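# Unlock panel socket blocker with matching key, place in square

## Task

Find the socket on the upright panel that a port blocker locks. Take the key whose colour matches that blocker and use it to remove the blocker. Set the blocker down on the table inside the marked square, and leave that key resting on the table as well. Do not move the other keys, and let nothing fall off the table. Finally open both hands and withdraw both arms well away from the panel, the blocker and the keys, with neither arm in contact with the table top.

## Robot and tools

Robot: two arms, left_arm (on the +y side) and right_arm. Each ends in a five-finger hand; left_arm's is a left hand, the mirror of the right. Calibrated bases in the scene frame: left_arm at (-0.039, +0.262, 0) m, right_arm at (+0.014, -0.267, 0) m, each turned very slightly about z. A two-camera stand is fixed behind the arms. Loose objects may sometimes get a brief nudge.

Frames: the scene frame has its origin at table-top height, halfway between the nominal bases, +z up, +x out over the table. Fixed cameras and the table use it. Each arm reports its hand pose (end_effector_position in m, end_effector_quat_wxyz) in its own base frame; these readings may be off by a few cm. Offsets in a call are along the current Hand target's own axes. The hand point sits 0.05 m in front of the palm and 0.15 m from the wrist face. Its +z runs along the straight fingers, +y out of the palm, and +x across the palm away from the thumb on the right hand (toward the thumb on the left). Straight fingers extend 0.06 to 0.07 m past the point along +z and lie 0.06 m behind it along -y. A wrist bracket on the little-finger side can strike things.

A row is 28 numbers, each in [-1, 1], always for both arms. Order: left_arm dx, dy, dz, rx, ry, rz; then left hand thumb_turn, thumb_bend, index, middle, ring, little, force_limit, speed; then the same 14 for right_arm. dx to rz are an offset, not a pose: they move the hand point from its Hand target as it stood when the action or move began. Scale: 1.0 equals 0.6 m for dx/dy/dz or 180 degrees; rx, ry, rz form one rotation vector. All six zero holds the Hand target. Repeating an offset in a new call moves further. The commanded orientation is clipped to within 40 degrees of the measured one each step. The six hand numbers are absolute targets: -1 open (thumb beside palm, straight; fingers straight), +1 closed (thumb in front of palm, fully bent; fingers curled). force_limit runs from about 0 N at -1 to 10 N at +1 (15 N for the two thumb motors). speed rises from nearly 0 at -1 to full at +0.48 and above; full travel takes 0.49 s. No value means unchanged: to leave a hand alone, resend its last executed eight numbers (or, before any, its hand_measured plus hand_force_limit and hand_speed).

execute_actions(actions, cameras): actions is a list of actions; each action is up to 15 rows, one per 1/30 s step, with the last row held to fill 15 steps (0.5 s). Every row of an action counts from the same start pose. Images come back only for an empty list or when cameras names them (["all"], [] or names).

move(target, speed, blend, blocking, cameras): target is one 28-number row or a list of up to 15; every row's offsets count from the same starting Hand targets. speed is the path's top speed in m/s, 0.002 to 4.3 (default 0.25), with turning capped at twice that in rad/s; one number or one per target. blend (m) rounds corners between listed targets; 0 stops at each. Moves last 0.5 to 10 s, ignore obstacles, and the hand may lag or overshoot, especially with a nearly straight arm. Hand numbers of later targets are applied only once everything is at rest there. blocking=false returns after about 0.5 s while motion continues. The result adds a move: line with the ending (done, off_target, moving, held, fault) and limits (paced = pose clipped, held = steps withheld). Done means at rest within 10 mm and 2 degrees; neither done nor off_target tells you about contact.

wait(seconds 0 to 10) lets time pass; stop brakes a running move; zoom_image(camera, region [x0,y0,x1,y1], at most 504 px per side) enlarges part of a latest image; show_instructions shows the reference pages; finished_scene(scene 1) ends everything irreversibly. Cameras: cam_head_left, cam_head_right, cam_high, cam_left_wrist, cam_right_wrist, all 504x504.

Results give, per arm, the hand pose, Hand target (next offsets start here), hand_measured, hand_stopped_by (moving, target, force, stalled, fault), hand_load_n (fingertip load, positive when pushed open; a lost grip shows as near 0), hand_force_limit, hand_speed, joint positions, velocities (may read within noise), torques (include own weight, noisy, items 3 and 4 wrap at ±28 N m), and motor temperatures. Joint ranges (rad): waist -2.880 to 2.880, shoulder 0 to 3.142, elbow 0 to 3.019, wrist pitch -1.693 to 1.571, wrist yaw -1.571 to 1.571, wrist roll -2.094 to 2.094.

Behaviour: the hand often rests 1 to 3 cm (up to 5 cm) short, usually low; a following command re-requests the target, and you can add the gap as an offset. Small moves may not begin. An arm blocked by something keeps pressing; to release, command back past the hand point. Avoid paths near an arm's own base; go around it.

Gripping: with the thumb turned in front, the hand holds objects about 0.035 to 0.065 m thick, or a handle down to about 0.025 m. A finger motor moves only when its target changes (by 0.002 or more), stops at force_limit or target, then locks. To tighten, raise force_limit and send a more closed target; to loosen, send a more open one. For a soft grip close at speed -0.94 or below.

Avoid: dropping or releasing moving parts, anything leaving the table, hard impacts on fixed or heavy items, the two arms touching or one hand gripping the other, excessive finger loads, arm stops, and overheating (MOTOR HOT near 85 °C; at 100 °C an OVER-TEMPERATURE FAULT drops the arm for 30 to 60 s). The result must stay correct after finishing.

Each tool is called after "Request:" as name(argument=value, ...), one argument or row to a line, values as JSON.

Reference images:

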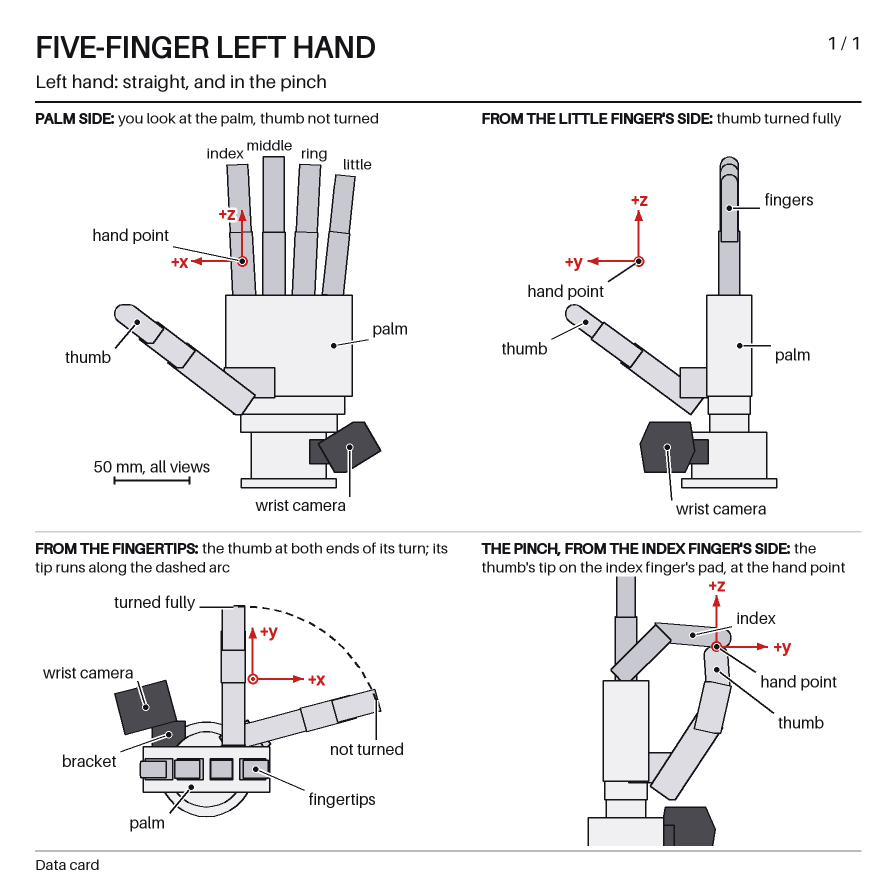

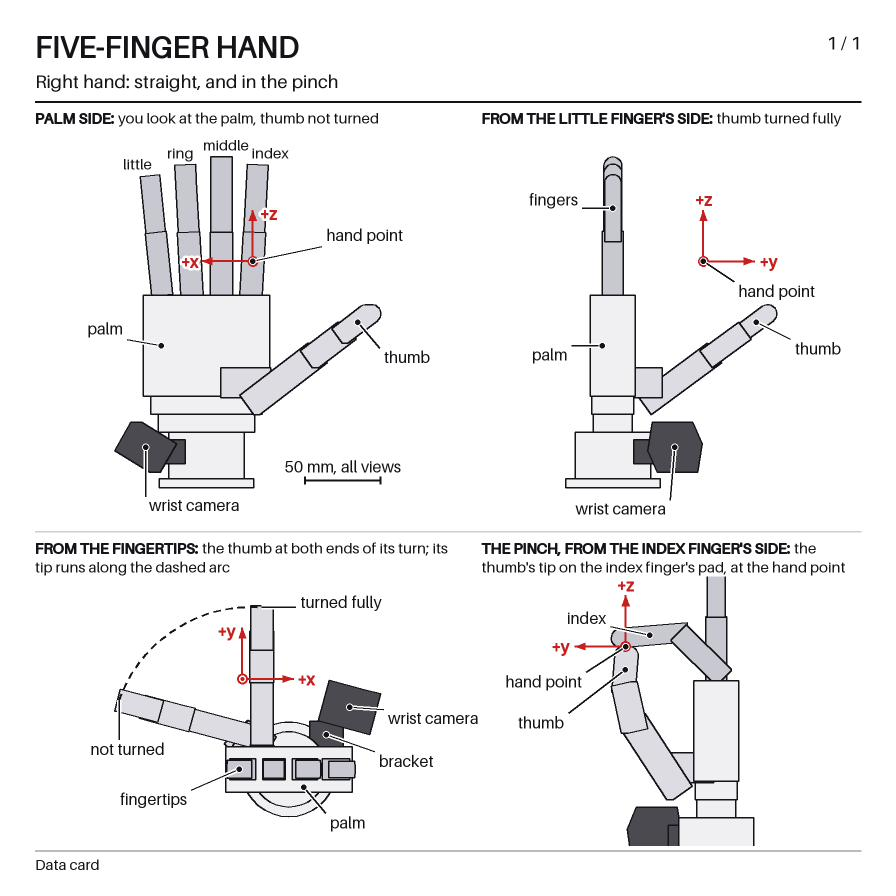

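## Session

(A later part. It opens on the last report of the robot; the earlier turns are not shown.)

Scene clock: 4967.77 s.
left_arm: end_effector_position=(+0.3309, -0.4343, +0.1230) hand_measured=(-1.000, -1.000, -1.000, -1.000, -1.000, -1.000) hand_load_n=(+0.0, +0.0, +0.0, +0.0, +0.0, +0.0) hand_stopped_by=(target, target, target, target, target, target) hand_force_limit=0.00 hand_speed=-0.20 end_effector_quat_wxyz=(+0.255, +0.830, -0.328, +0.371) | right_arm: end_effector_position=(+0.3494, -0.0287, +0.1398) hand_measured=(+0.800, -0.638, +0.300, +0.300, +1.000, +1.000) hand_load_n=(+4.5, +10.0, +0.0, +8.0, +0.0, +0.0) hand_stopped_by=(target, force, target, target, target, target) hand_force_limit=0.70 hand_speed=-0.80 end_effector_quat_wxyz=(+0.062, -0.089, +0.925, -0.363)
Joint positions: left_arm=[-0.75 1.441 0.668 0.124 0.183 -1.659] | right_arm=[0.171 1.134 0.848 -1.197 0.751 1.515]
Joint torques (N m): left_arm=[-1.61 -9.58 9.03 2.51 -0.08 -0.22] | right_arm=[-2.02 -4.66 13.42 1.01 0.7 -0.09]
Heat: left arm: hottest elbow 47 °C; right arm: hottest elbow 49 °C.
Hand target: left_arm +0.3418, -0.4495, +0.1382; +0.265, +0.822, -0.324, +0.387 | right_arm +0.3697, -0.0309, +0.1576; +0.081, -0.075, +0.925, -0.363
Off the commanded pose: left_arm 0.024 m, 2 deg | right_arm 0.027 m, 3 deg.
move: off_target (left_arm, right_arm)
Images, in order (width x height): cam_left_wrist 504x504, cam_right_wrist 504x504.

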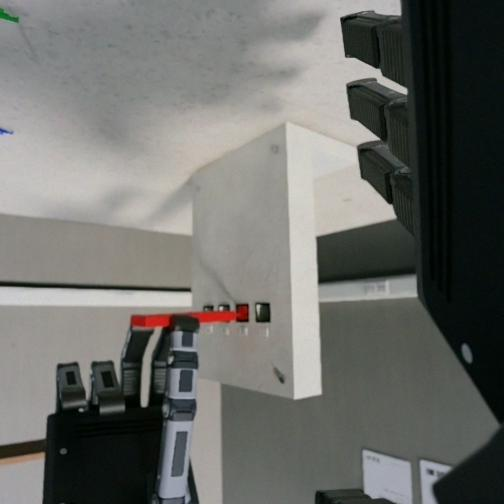

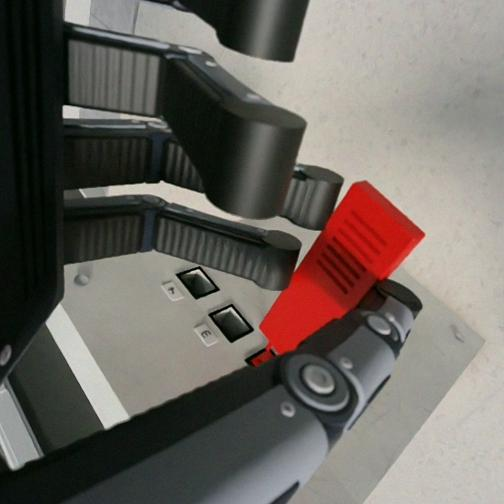

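Request:
move(
  target=[0,0,0,0,0,0,-1,-1,-1,-1,-1,-1,0,-0.2,-0.002305,-0.000325,0.00084,0.000457,-0.001249,0.001384,0.8,-0.4,0.3,0.3,1,1,0.7,-0.8],
  speed=0.015,
  cameras=["cam_right_wrist","cam_left_wrist","cam_high"],
)

Request:
zoom_image(
  camera="cam_right_wrist",
  region=[250, 342, 272, 364],
)

Request:
zoom_image(
  camera="cam_left_wrist",
  region=[230, 302, 252, 324],
)

Request:
zoom_image(
  camera="cam_high",
  region=[170, 168, 192, 190],
)

Scene clock: 4990.43 s.
left_arm: end_effector_position=(+0.3309, -0.4343, +0.1230) hand_measured=(-1.000, -1.000, -1.000, -1.000, -1.000, -1.000) hand_load_n=(+0.0, +0.0, +0.0, +0.0, +0.0, +0.0) hand_stopped_by=(target, target, target, target, target, target) hand_force_limit=0.00 hand_speed=-0.20 end_effector_quat_wxyz=(+0.255, +0.830, -0.328, +0.371) | right_arm: end_effector_position=(+0.3513, -0.0284, +0.1402) hand_measured=(+0.800, -0.638, +0.300, +0.300, +1.000, +1.000) hand_load_n=(+4.0, +10.0, +0.0, +8.0, +0.0, +0.0) hand_stopped_by=(target, force, target, target, target, target) hand_force_limit=0.70 hand_speed=-0.80 end_effector_quat_wxyz=(+0.065, -0.088, +0.925, -0.363)
Joint positions: left_arm=[-0.75 1.441 0.668 0.124 0.183 -1.659] | right_arm=[0.171 1.134 0.848 -1.19 0.751 1.515]
Joint torques (N m): left_arm=[-1.55 -9.7 9.03 2.5 -0.08 -0.22] | right_arm=[-1.9 -4.89 13.53 1.22 0.78 -0.09]
Heat: left arm: hottest elbow 47 °C; right arm: hottest elbow 48 °C.
Hand target: left_arm +0.3418, -0.4495, +0.1382; +0.265, +0.822, -0.324, +0.387 | right_arm +0.3711, -0.0310, +0.1575; +0.084, -0.073, +0.925, -0.363
Off the commanded pose: left_arm 0.024 m, 2 deg | right_arm 0.026 m, 3 deg.
move: off_target (left_arm, right_arm)
Images, in order (width x height): cam_high 504x504, cam_left_wrist 504x504, cam_right_wrist 504x504.

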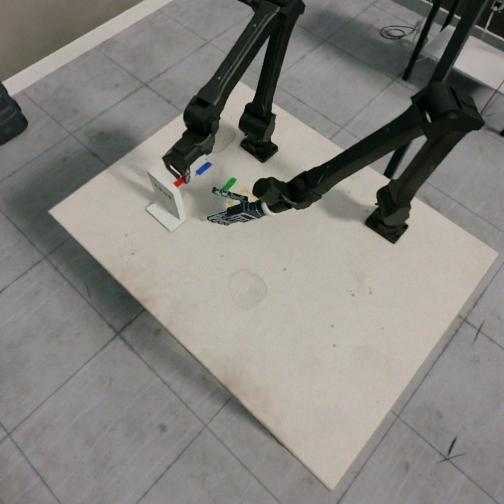

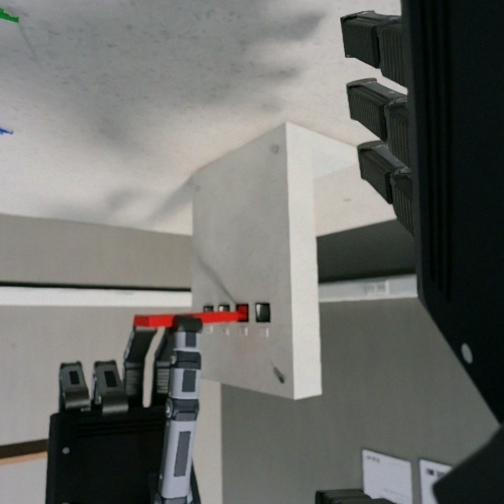

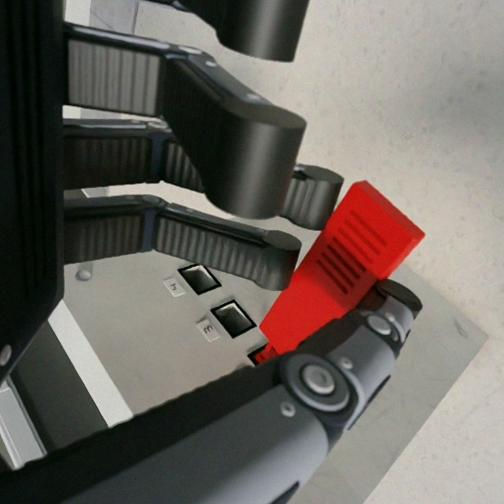

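Scaled by 22.909 from the camera's 504x504 image, which has a finer 720x720 frame.

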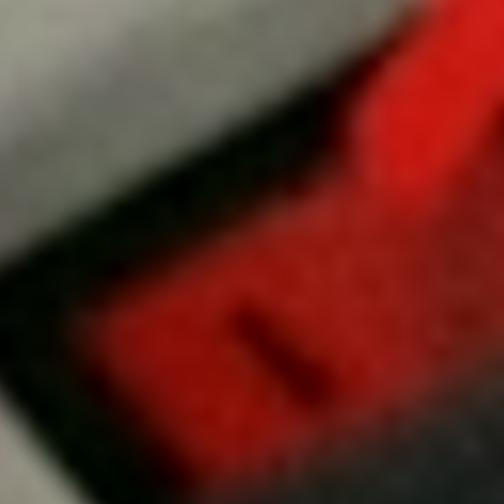

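Scaled by 22.909 from the camera's 504x504 image, which has a finer 720x720 frame.

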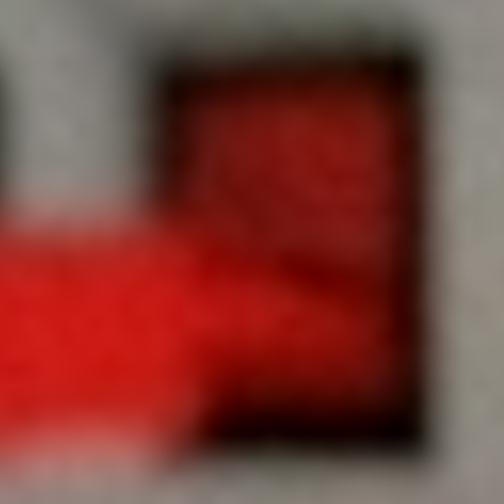

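Scaled by 22.909 from the camera's 504x504 image, which has a finer 720x720 frame.

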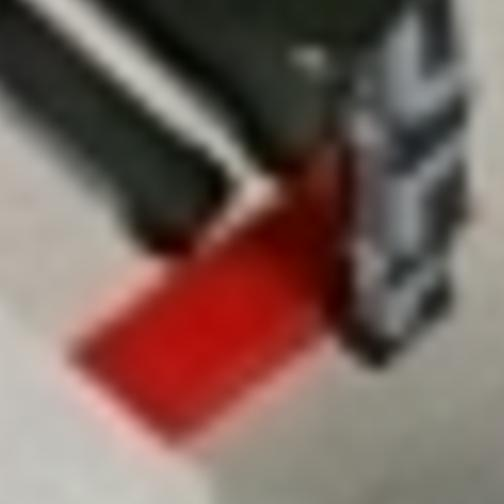

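Request:
move(
  target=[0,0,0,0,0,0,-1,-1,-1,-1,-1,-1,0,-0.2,0.000242,0.000665,0.001367,0.000013,0.00081,-0.000416,0.8,-0.4,0.3,0.3,1,1,0.7,-0.8],
  speed=0.015,
  cameras=["cam_right_wrist","cam_left_wrist"],
)

Request:
zoom_image(
  camera="cam_right_wrist",
  region=[250, 342, 272, 364],
)

Request:
zoom_image(
  camera="cam_left_wrist",
  region=[230, 302, 252, 324],
)

Scene clock: 5002.00 s.
left_arm: end_effector_position=(+0.3309, -0.4343, +0.1230) hand_measured=(-1.000, -1.000, -1.000, -1.000, -1.000, -1.000) hand_load_n=(+0.0, +0.0, +0.0, +0.0, -0.5, +0.0) hand_stopped_by=(target, target, target, target, target, target) hand_force_limit=0.00 hand_speed=-0.20 end_effector_quat_wxyz=(+0.255, +0.830, -0.328, +0.371) | right_arm: end_effector_position=(+0.3514, -0.0284, +0.1394) hand_measured=(+0.800, -0.638, +0.300, +0.300, +1.000, +1.000) hand_load_n=(+4.0, +10.0, +0.0, +8.0, +0.0, +0.0) hand_stopped_by=(target, force, target, target, target, target) hand_force_limit=0.70 hand_speed=-0.80 end_effector_quat_wxyz=(+0.064, -0.089, +0.925, -0.363)
Joint positions: left_arm=[-0.75 1.441 0.668 0.124 0.183 -1.659] | right_arm=[0.171 1.137 0.848 -1.19 0.751 1.515]
Joint torques (N m): left_arm=[-1.61 -9.64 9.03 2.5 -0.07 -0.22] | right_arm=[-1.26 -4.13 13.37 1.16 0.73 -0.06]
Heat: left arm: hottest elbow 47 °C; right arm: hottest elbow 48 °C.
Hand target: left_arm +0.3418, -0.4495, +0.1382; +0.265, +0.822, -0.324, +0.387 | right_arm +0.3711, -0.0313, +0.1567; +0.082, -0.074, +0.925, -0.363
Off the commanded pose: left_arm 0.024 m, 2 deg | right_arm 0.026 m, 3 deg.
move: off_target (left_arm, right_arm)
Images, in order (width x height): cam_left_wrist 504x504, cam_right_wrist 504x504.

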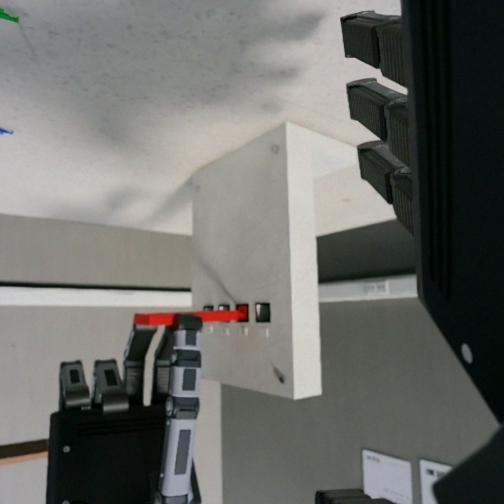

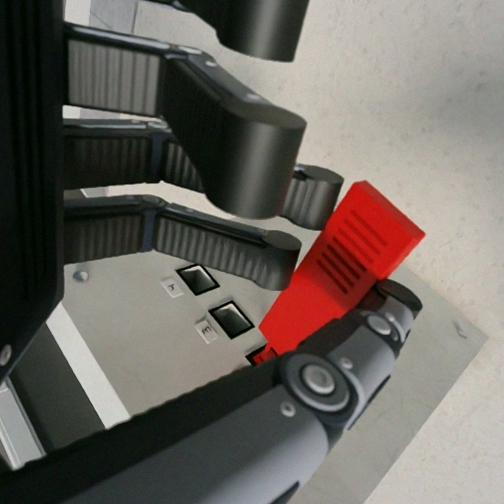

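Scaled by 22.909 from the camera's 504x504 image, which has a finer 720x720 frame.

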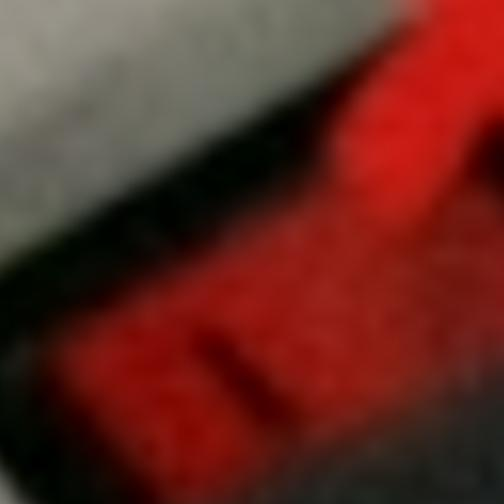

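Scaled by 22.909 from the camera's 504x504 image, which has a finer 720x720 frame.

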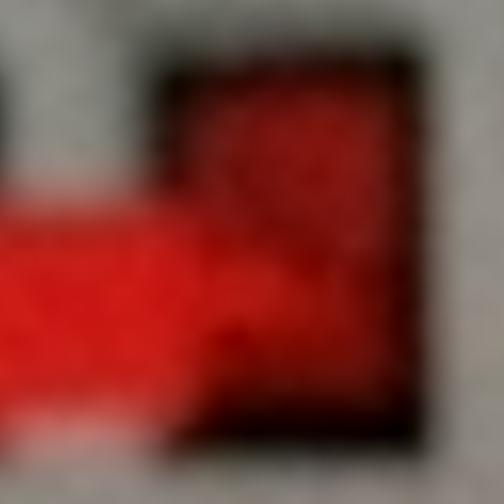

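Request:
zoom_image(
  camera="cam_left_wrist",
  region=[236, 308, 250, 322],
)

Request:
zoom_image(
  camera="cam_left_wrist",
  region=[120, 280, 260, 350],
)

Scaled by 36.000 from the camera's 504x504 image, which has a finer 720x720 frame.

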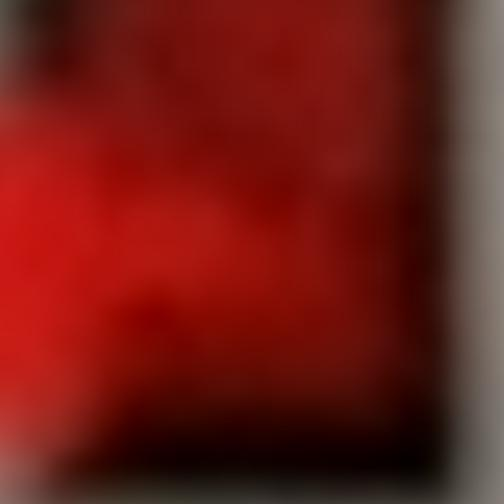

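Scaled by 3.600 from the camera's 504x504 image, which has a finer 720x720 frame.

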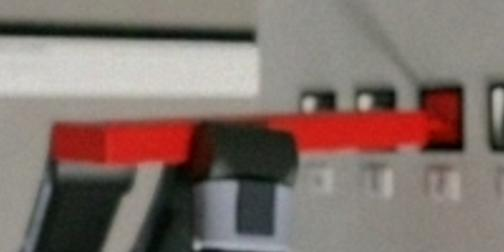

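Request:
move(
  target=[0,0,0,0,0,0,-1,-1,-1,-1,-1,-1,0,-0.2,-0.00333,-0.00005,0.00119,0.000606,-0.00182,0.001726,0.8,-0.4,0.3,0.3,1,1,0.7,-0.8],
  speed=0.015,
  cameras=["cam_right_wrist","cam_left_wrist"],
)

Request:
zoom_image(
  camera="cam_right_wrist",
  region=[250, 342, 272, 364],
)

Request:
zoom_image(
  camera="cam_left_wrist",
  region=[230, 302, 252, 324],
)

Scene clock: 5014.83 s.
left_arm: end_effector_position=(+0.3309, -0.4343, +0.1230) hand_measured=(-1.000, -1.000, -1.000, -1.000, -1.000, -1.000) hand_load_n=(+0.0, +0.0, +0.0, +0.0, +0.0, +0.0) hand_stopped_by=(target, target, target, target, target, target) hand_force_limit=0.00 hand_speed=-0.20 end_effector_quat_wxyz=(+0.255, +0.830, -0.328, +0.371) | right_arm: end_effector_position=(+0.3541, -0.0283, +0.1397) hand_measured=(+0.800, -0.638, +0.300, +0.300, +1.000, +1.000) hand_load_n=(+4.0, +10.0, +0.0, +8.0, +0.0, +0.0) hand_stopped_by=(target, force, target, target, target, target) hand_force_limit=0.70 hand_speed=-0.80 end_effector_quat_wxyz=(+0.068, -0.087, +0.925, -0.364)
Joint positions: left_arm=[-0.75 1.441 0.668 0.124 0.183 -1.659] | right_arm=[0.171 1.138 0.848 -1.179 0.752 1.515]
Joint torques (N m): left_arm=[-1.61 -9.64 9.05 2.51 -0.08 -0.23] | right_arm=[-2.08 -4.25 13.26 1.16 0.76 -0.11]
Heat: left arm: hottest elbow 47 °C; right arm: hottest elbow 48 °C.
Hand target: left_arm +0.3418, -0.4495, +0.1382; +0.265, +0.822, -0.324, +0.387 | right_arm +0.3732, -0.0313, +0.1563; +0.086, -0.072, +0.925, -0.364
Off the commanded pose: left_arm 0.024 m, 2 deg | right_arm 0.026 m, 3 deg.
move: off_target (left_arm, right_arm)
Images, in order (width x height): cam_left_wrist 504x504, cam_right_wrist 504x504.

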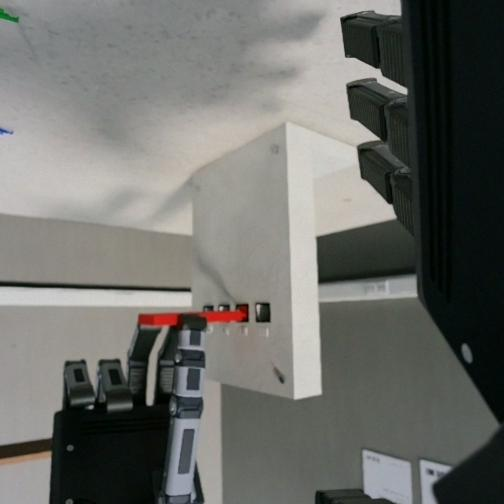

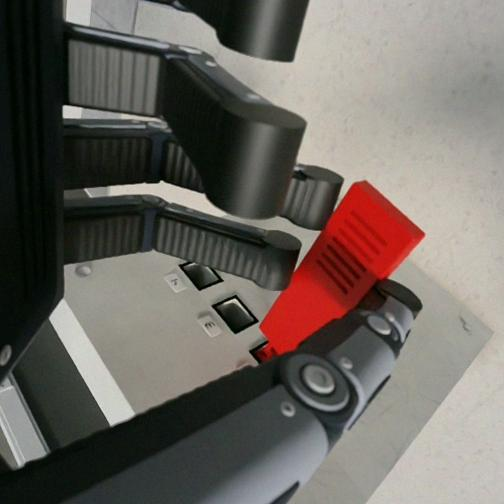

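Scaled by 22.909 from the camera's 504x504 image, which has a finer 720x720 frame.

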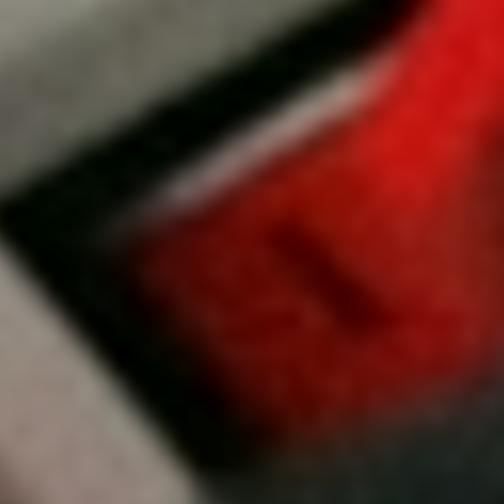

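Scaled by 22.909 from the camera's 504x504 image, which has a finer 720x720 frame.

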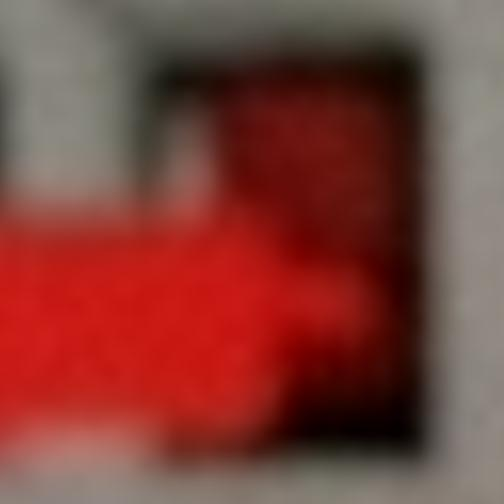

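Request:
zoom_image(
  camera="cam_right_wrist",
  region=[258, 344, 270, 356],
)

Request:
zoom_image(
  camera="cam_left_wrist",
  region=[238, 308, 250, 320],
)

Scaled by 42.000 from the camera's 504x504 image, which has a finer 720x720 frame.

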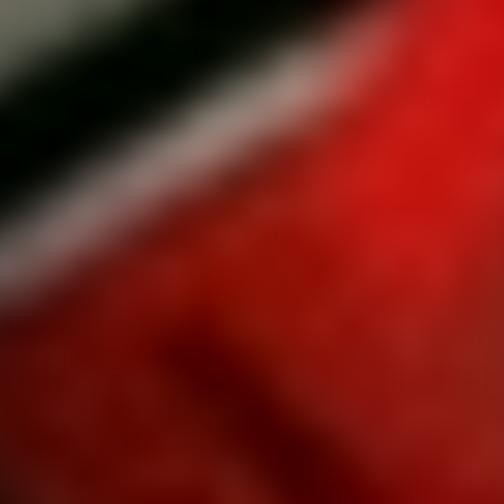

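Scaled by 42.000 from the camera's 504x504 image, which has a finer 720x720 frame.

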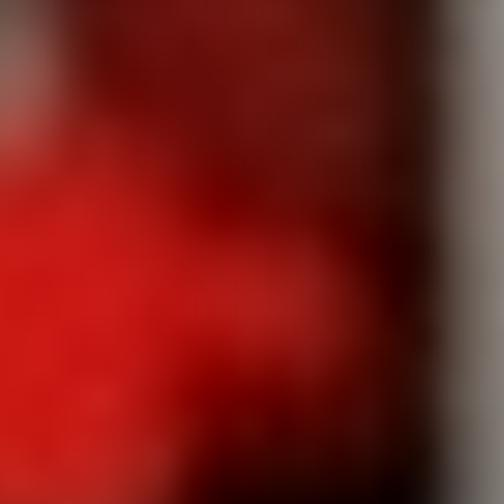

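Request:
move(
  target=[0,0,0,0,0,0,-1,-1,-1,-1,-1,-1,0,-0.2,0.000087,0.00056,0.00059,0,0.000353,-0.000336,0.8,-0.4,0.3,0.3,1,1,0.7,-0.8],
  speed=0.015,
  cameras=["cam_right_wrist","cam_left_wrist","cam_head_left"],
)

Request:
zoom_image(
  camera="cam_right_wrist",
  region=[250, 342, 272, 364],
)

Request:
zoom_image(
  camera="cam_left_wrist",
  region=[230, 302, 252, 324],
)

Request:
zoom_image(
  camera="cam_head_left",
  region=[395, 215, 415, 235],
)

Scene clock: 5042.83 s.
left_arm: end_effector_position=(+0.3309, -0.4343, +0.1230) hand_measured=(-1.000, -1.000, -1.000, -1.000, -1.000, -1.000) hand_load_n=(+0.0, +0.0, +0.5, +0.0, +0.0, +0.0) hand_stopped_by=(target, target, target, target, target, target) hand_force_limit=0.00 hand_speed=-0.20 end_effector_quat_wxyz=(+0.255, +0.830, -0.328, +0.371) | right_arm: end_effector_position=(+0.3542, -0.0283, +0.1392) hand_measured=(+0.800, -0.638, +0.300, +0.300, +1.000, +1.000) hand_load_n=(+4.0, +10.0, -0.5, +8.0, +0.0, +0.0) hand_stopped_by=(target, force, target, target, target, target) hand_force_limit=0.70 hand_speed=-0.80 end_effector_quat_wxyz=(+0.068, -0.087, +0.925, -0.364)
Joint positions: left_arm=[-0.75 1.441 0.668 0.124 0.183 -1.659] | right_arm=[0.171 1.139 0.848 -1.178 0.753 1.515]
Joint torques (N m): left_arm=[-1.44 -9.7 9.05 2.52 -0.07 -0.24] | right_arm=[-0.79 -4.89 13.19 1.17 0.78 -0.14]
Heat: left arm: hottest elbow 47 °C; right arm: hottest elbow 48 °C.
Hand target: left_arm +0.3418, -0.4495, +0.1382; +0.265, +0.822, -0.324, +0.387 | right_arm +0.3732, -0.0313, +0.1558; +0.085, -0.072, +0.925, -0.364
Off the commanded pose: left_arm 0.024 m, 2 deg | right_arm 0.025 m, 3 deg.
move: off_target (left_arm, right_arm)
Images, in order (width x height): cam_head_left 504x504, cam_left_wrist 504x504, cam_right_wrist 504x504.

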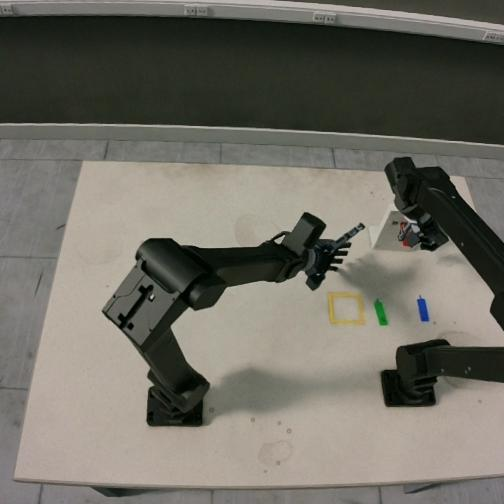

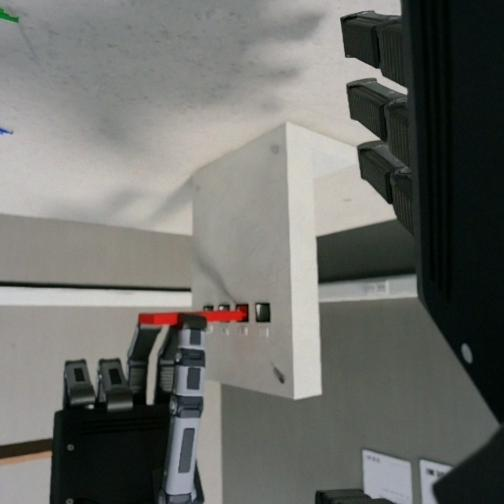

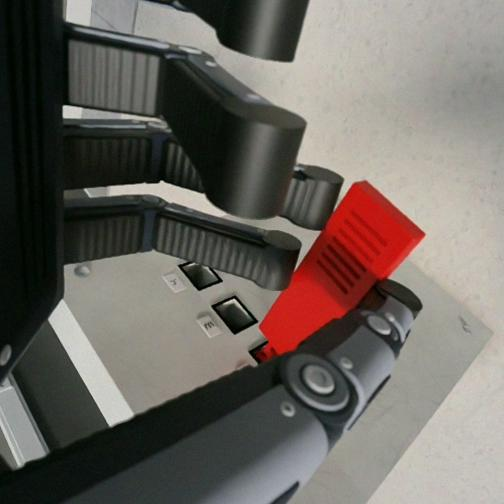

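Scaled by 22.909 from the camera's 504x504 image, which has a finer 720x720 frame.

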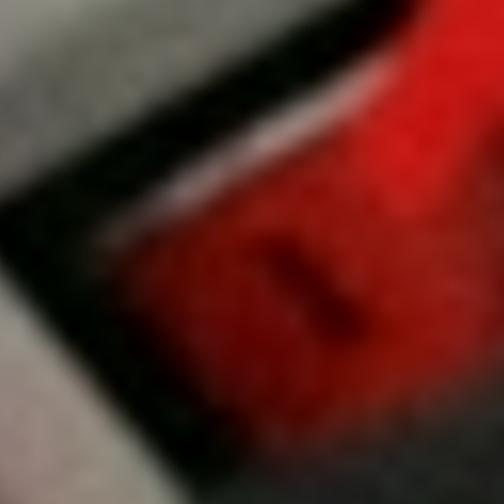

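Scaled by 22.909 from the camera's 504x504 image, which has a finer 720x720 frame.

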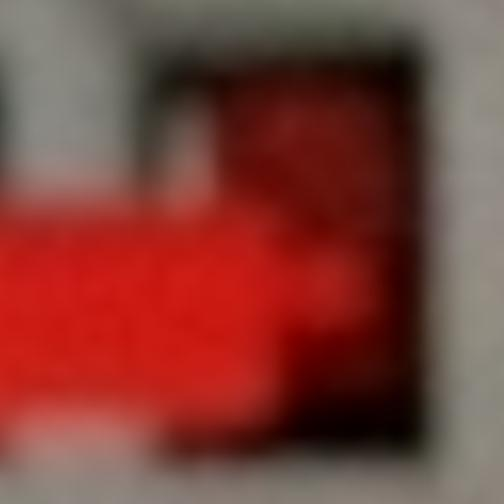

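Scaled by 25.200 from the camera's 504x504 image, which has a finer 720x720 frame.

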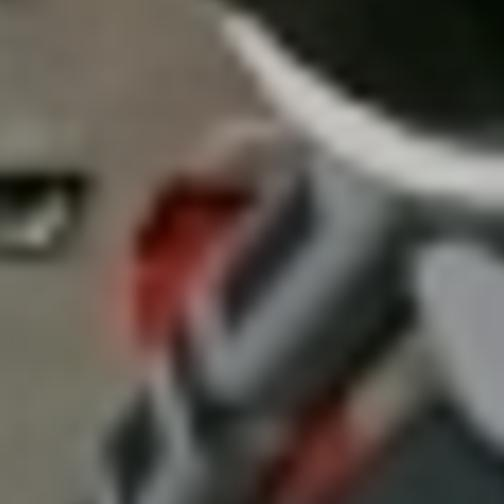

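Request:
move(
  target=[0,0,0,0,0,0,-1,-1,-1,-1,-1,-1,0,-0.2,-0.00333,-0.00005,0.00119,0.000606,-0.00182,0.001726,0.8,-0.4,0.3,0.3,1,1,0.7,-0.8],
  speed=0.015,
  cameras=["cam_right_wrist","cam_left_wrist"],
)

Request:
zoom_image(
  camera="cam_right_wrist",
  region=[250, 342, 272, 364],
)

Request:
zoom_image(
  camera="cam_left_wrist",
  region=[230, 302, 252, 324],
)

Scene clock: 5062.83 s.
left_arm: end_effector_position=(+0.3309, -0.4343, +0.1230) hand_measured=(-1.000, -1.000, -1.000, -1.000, -1.000, -1.000) hand_load_n=(+0.0, +0.0, +0.0, +0.0, +0.0, +0.0) hand_stopped_by=(target, target, target, target, target, target) hand_force_limit=0.00 hand_speed=-0.20 end_effector_quat_wxyz=(+0.255, +0.830, -0.328, +0.371) | right_arm: end_effector_position=(+0.3569, -0.0284, +0.1397) hand_measured=(+0.800, -0.638, +0.300, +0.300, +1.000, +1.000) hand_load_n=(+4.0, +10.5, +0.0, +8.0, +0.0, +0.0) hand_stopped_by=(target, force, target, target, target, target) hand_force_limit=0.70 hand_speed=-0.80 end_effector_quat_wxyz=(+0.072, -0.084, +0.925, -0.364)
Joint positions: left_arm=[-0.75 1.441 0.668 0.124 0.183 -1.659] | right_arm=[0.17 1.14 0.848 -1.168 0.754 1.515]
Joint torques (N m): left_arm=[-1.67 -9.58 9.06 2.47 -0.08 -0.22] | right_arm=[-1.26 -3.72 13.41 1.07 0.77 -0.08]
Heat: left arm: hottest elbow 47 °C; right arm: hottest elbow 48 °C.
Hand target: left_arm +0.3418, -0.4495, +0.1382; +0.265, +0.822, -0.324, +0.387 | right_arm +0.3753, -0.0315, +0.1556; +0.089, -0.071, +0.924, -0.364
Off the commanded pose: left_arm 0.024 m, 2 deg | right_arm 0.025 m, 2 deg.
move: off_target (left_arm, right_arm)
Images, in order (width x height): cam_left_wrist 504x504, cam_right_wrist 504x504.

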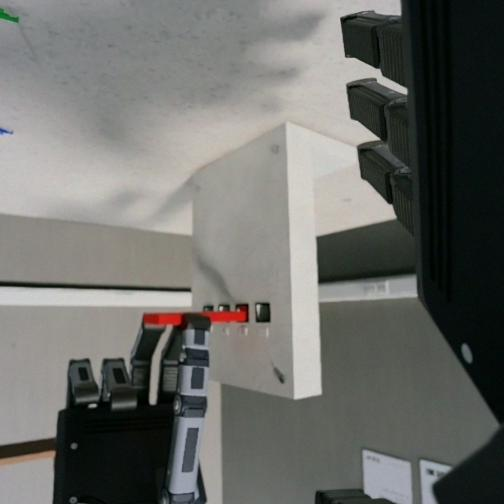

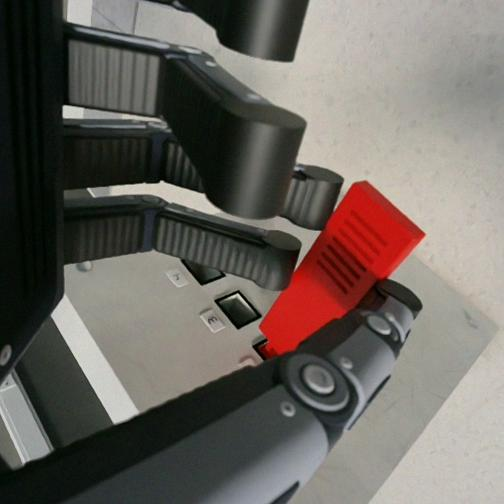

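Scaled by 22.909 from the camera's 504x504 image, which has a finer 720x720 frame.

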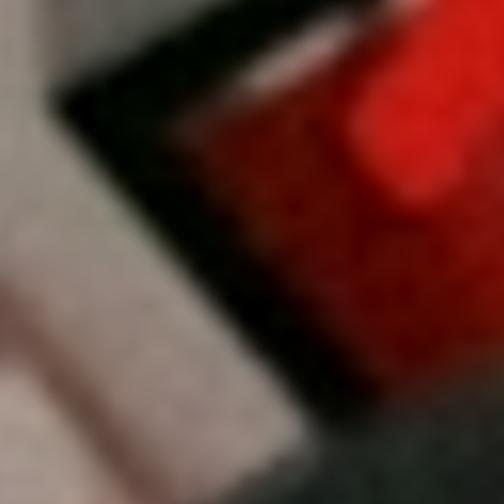

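Scaled by 22.909 from the camera's 504x504 image, which has a finer 720x720 frame.

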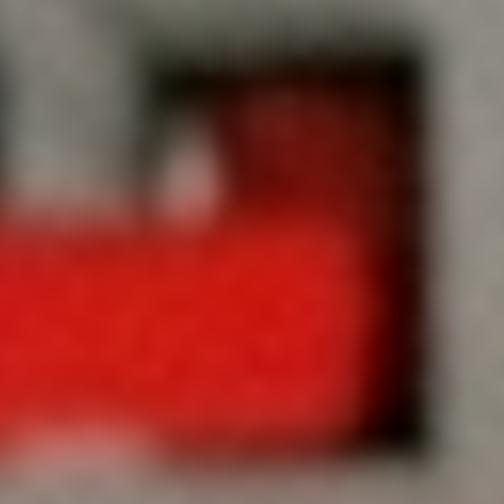

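Request:
move(
  target=[0,0,0,0,0,0,-1,-1,-1,-1,-1,-1,0,-0.2,-0.00267,0.000133,0.00094,0.000499,-0.001427,0.00137,0.8,-0.4,0.3,0.3,1,1,0.7,-0.8],
  speed=0.015,
  cameras=["cam_right_wrist","cam_left_wrist","cam_high"],
)

Request:
zoom_image(
  camera="cam_right_wrist",
  region=[245, 330, 275, 360],
)

Request:
zoom_image(
  camera="cam_left_wrist",
  region=[230, 302, 252, 324],
)

Scene clock: 5071.97 s.
left_arm: end_effector_position=(+0.3309, -0.4343, +0.1230) hand_measured=(-1.000, -1.000, -1.000, -1.000, -1.000, -1.000) hand_load_n=(+0.0, +0.0, +0.0, +0.0, +0.0, +0.0) hand_stopped_by=(target, target, target, target, target, target) hand_force_limit=0.00 hand_speed=-0.20 end_effector_quat_wxyz=(+0.255, +0.830, -0.328, +0.371) | right_arm: end_effector_position=(+0.3572, -0.0284, +0.1397) hand_measured=(+0.800, -0.638, +0.300, +0.300, +1.000, +1.000) hand_load_n=(+3.5, +10.5, +0.0, +8.0, +0.0, +0.0) hand_stopped_by=(target, force, target, target, target, target) hand_force_limit=0.70 hand_speed=-0.80 end_effector_quat_wxyz=(+0.073, -0.085, +0.925, -0.364)
Joint positions: left_arm=[-0.75 1.441 0.668 0.124 0.183 -1.659] | right_arm=[0.17 1.14 0.848 -1.166 0.755 1.514]
Joint torques (N m): left_arm=[-1.49 -9.52 9.06 2.51 -0.07 -0.23] | right_arm=[-1.79 -4.37 13.09 1.58 0.75 -0.11]
Heat: left arm: hottest elbow 47 °C; right arm: hottest elbow 48 °C.
Hand target: left_arm +0.3418, -0.4495, +0.1382; +0.265, +0.822, -0.324, +0.387 | right_arm +0.3769, -0.0315, +0.1553; +0.092, -0.070, +0.924, -0.365
Off the commanded pose: left_arm 0.024 m, 2 deg | right_arm 0.025 m, 3 deg.
move: off_target (left_arm, right_arm)
Images, in order (width x height): cam_high 504x504, cam_left_wrist 504x504, cam_right_wrist 504x504.

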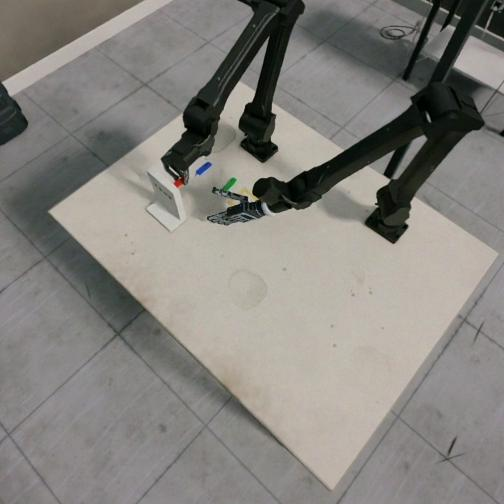

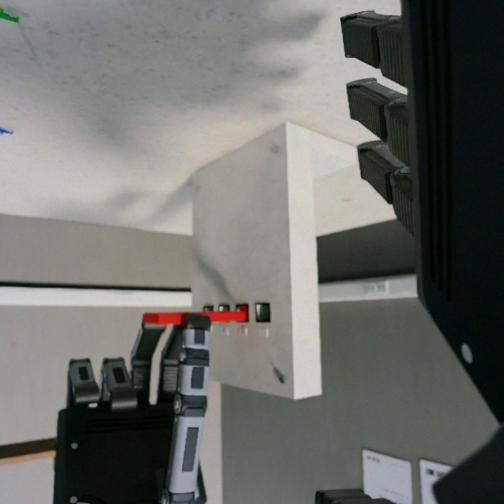

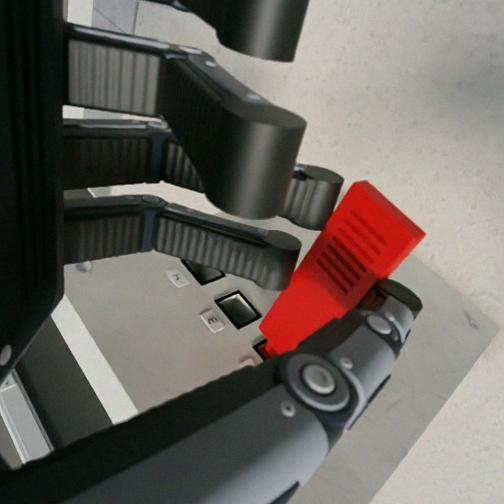

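Scaled by 16.800 from the camera's 504x504 image, which has a finer 720x720 frame.

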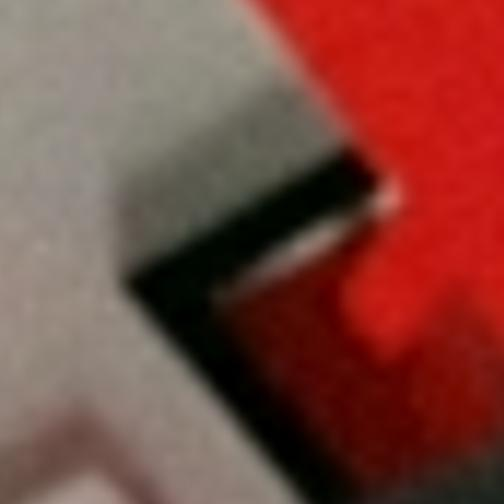

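Scaled by 22.909 from the camera's 504x504 image, which has a finer 720x720 frame.

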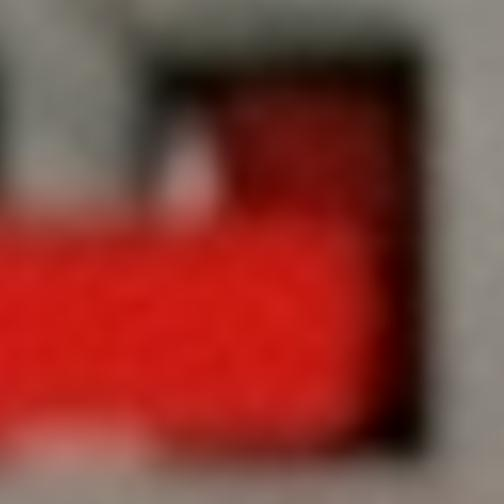

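Request:
zoom_image(
  camera="cam_right_wrist",
  region=[258, 340, 274, 356],
)

Request:
zoom_image(
  camera="cam_left_wrist",
  region=[130, 290, 180, 340],
)

Request:
zoom_image(
  camera="cam_high",
  region=[165, 165, 190, 190],
)

Scaled by 31.500 from the camera's 504x504 image, which has a finer 720x720 frame.

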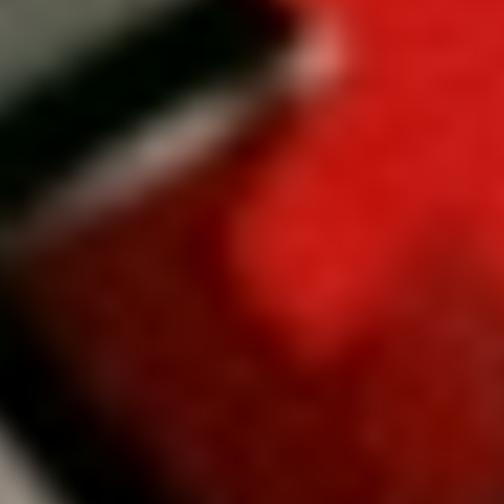

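Scaled by 10.080 from the camera's 504x504 image, which has a finer 720x720 frame.

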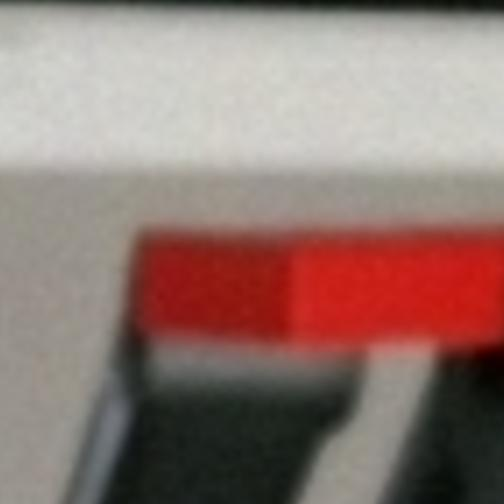

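Scaled by 20.160 from the camera's 504x504 image, which has a finer 720x720 frame.

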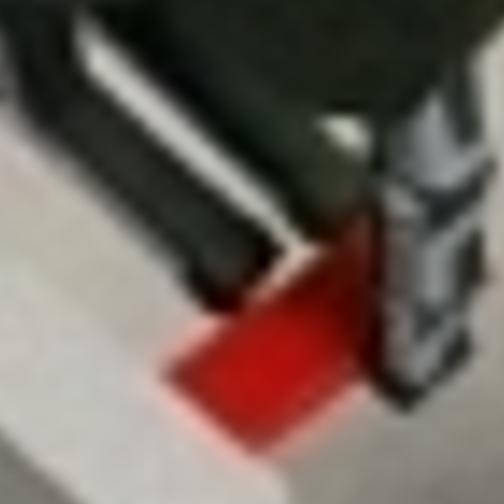

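Request:
move(
  target=[0,0,0,0,0,0,-1,-1,-1,-1,-1,-1,0,-0.2,0.000327,-0.000838,0.00075,0.000076,0.000438,0.000457,0.8,-0.4,0.3,0.3,1,1,0.7,-0.8],
  speed=0.015,
  cameras=["cam_right_wrist","cam_left_wrist"],
)

Request:
zoom_image(
  camera="cam_right_wrist",
  region=[254, 338, 274, 358],
)

Request:
zoom_image(
  camera="cam_left_wrist",
  region=[230, 302, 252, 324],
)

Scene clock: 5120.57 s.
left_arm: end_effector_position=(+0.3309, -0.4343, +0.1230) hand_measured=(-1.000, -1.000, -1.000, -1.000, -1.000, -1.000) hand_load_n=(+0.0, +0.0, +0.0, +0.0, +0.0, +0.0) hand_stopped_by=(target, target, target, target, target, target) hand_force_limit=0.00 hand_speed=-0.20 end_effector_quat_wxyz=(+0.255, +0.830, -0.328, +0.371) | right_arm: end_effector_position=(+0.3573, -0.0289, +0.1396) hand_measured=(+0.800, -0.638, +0.300, +0.300, +1.000, +1.000) hand_load_n=(+3.0, +10.5, +0.0, +8.0, +0.0, +0.0) hand_stopped_by=(target, force, target, target, target, target) hand_force_limit=0.70 hand_speed=-0.80 end_effector_quat_wxyz=(+0.072, -0.084, +0.925, -0.364)
Joint positions: left_arm=[-0.75 1.441 0.668 0.124 0.183 -1.659] | right_arm=[0.169 1.141 0.848 -1.166 0.755 1.514]
Joint torques (N m): left_arm=[-1.49 -9.58 9.05 2.48 -0.07 -0.23] | right_arm=[-1.08 -4.13 12.79 1.21 0.77 -0.06]
Heat: left arm: hottest elbow 47 °C; right arm: hottest elbow 48 °C.
Hand target: left_arm +0.3418, -0.4495, +0.1382; +0.265, +0.822, -0.324, +0.387 | right_arm +0.3769, -0.0322, +0.1553; +0.092, -0.068, +0.924, -0.365
Off the commanded pose: left_arm 0.024 m, 2 deg | right_arm 0.025 m, 3 deg.
move: off_target (left_arm, right_arm)
Images, in order (width x height): cam_left_wrist 504x504, cam_right_wrist 504x504.

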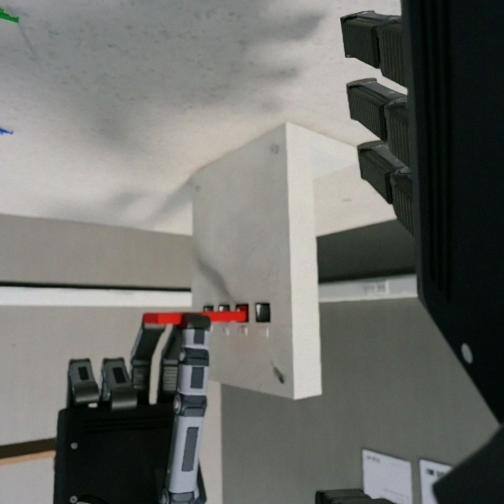

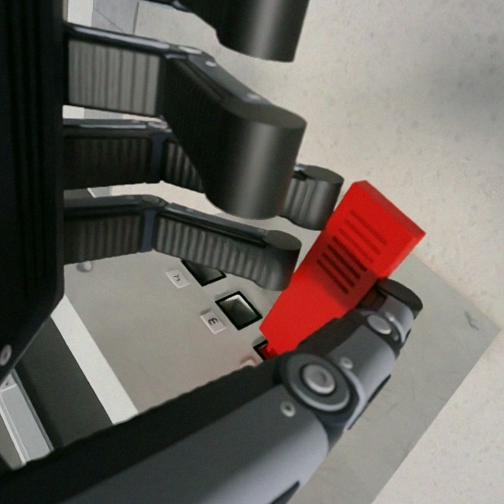

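Scaled by 25.200 from the camera's 504x504 image, which has a finer 720x720 frame.

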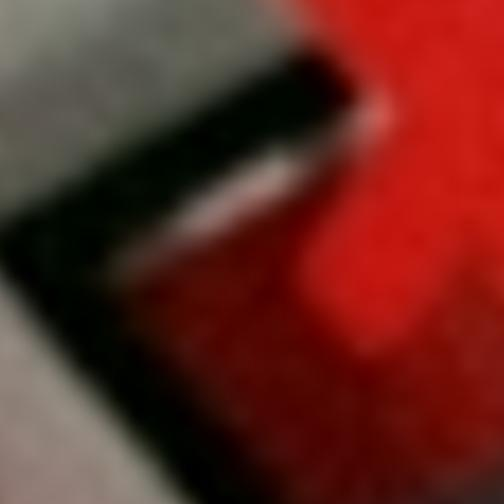

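Scaled by 22.909 from the camera's 504x504 image, which has a finer 720x720 frame.

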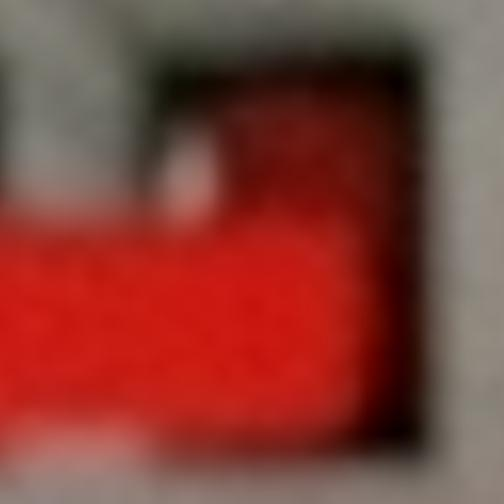

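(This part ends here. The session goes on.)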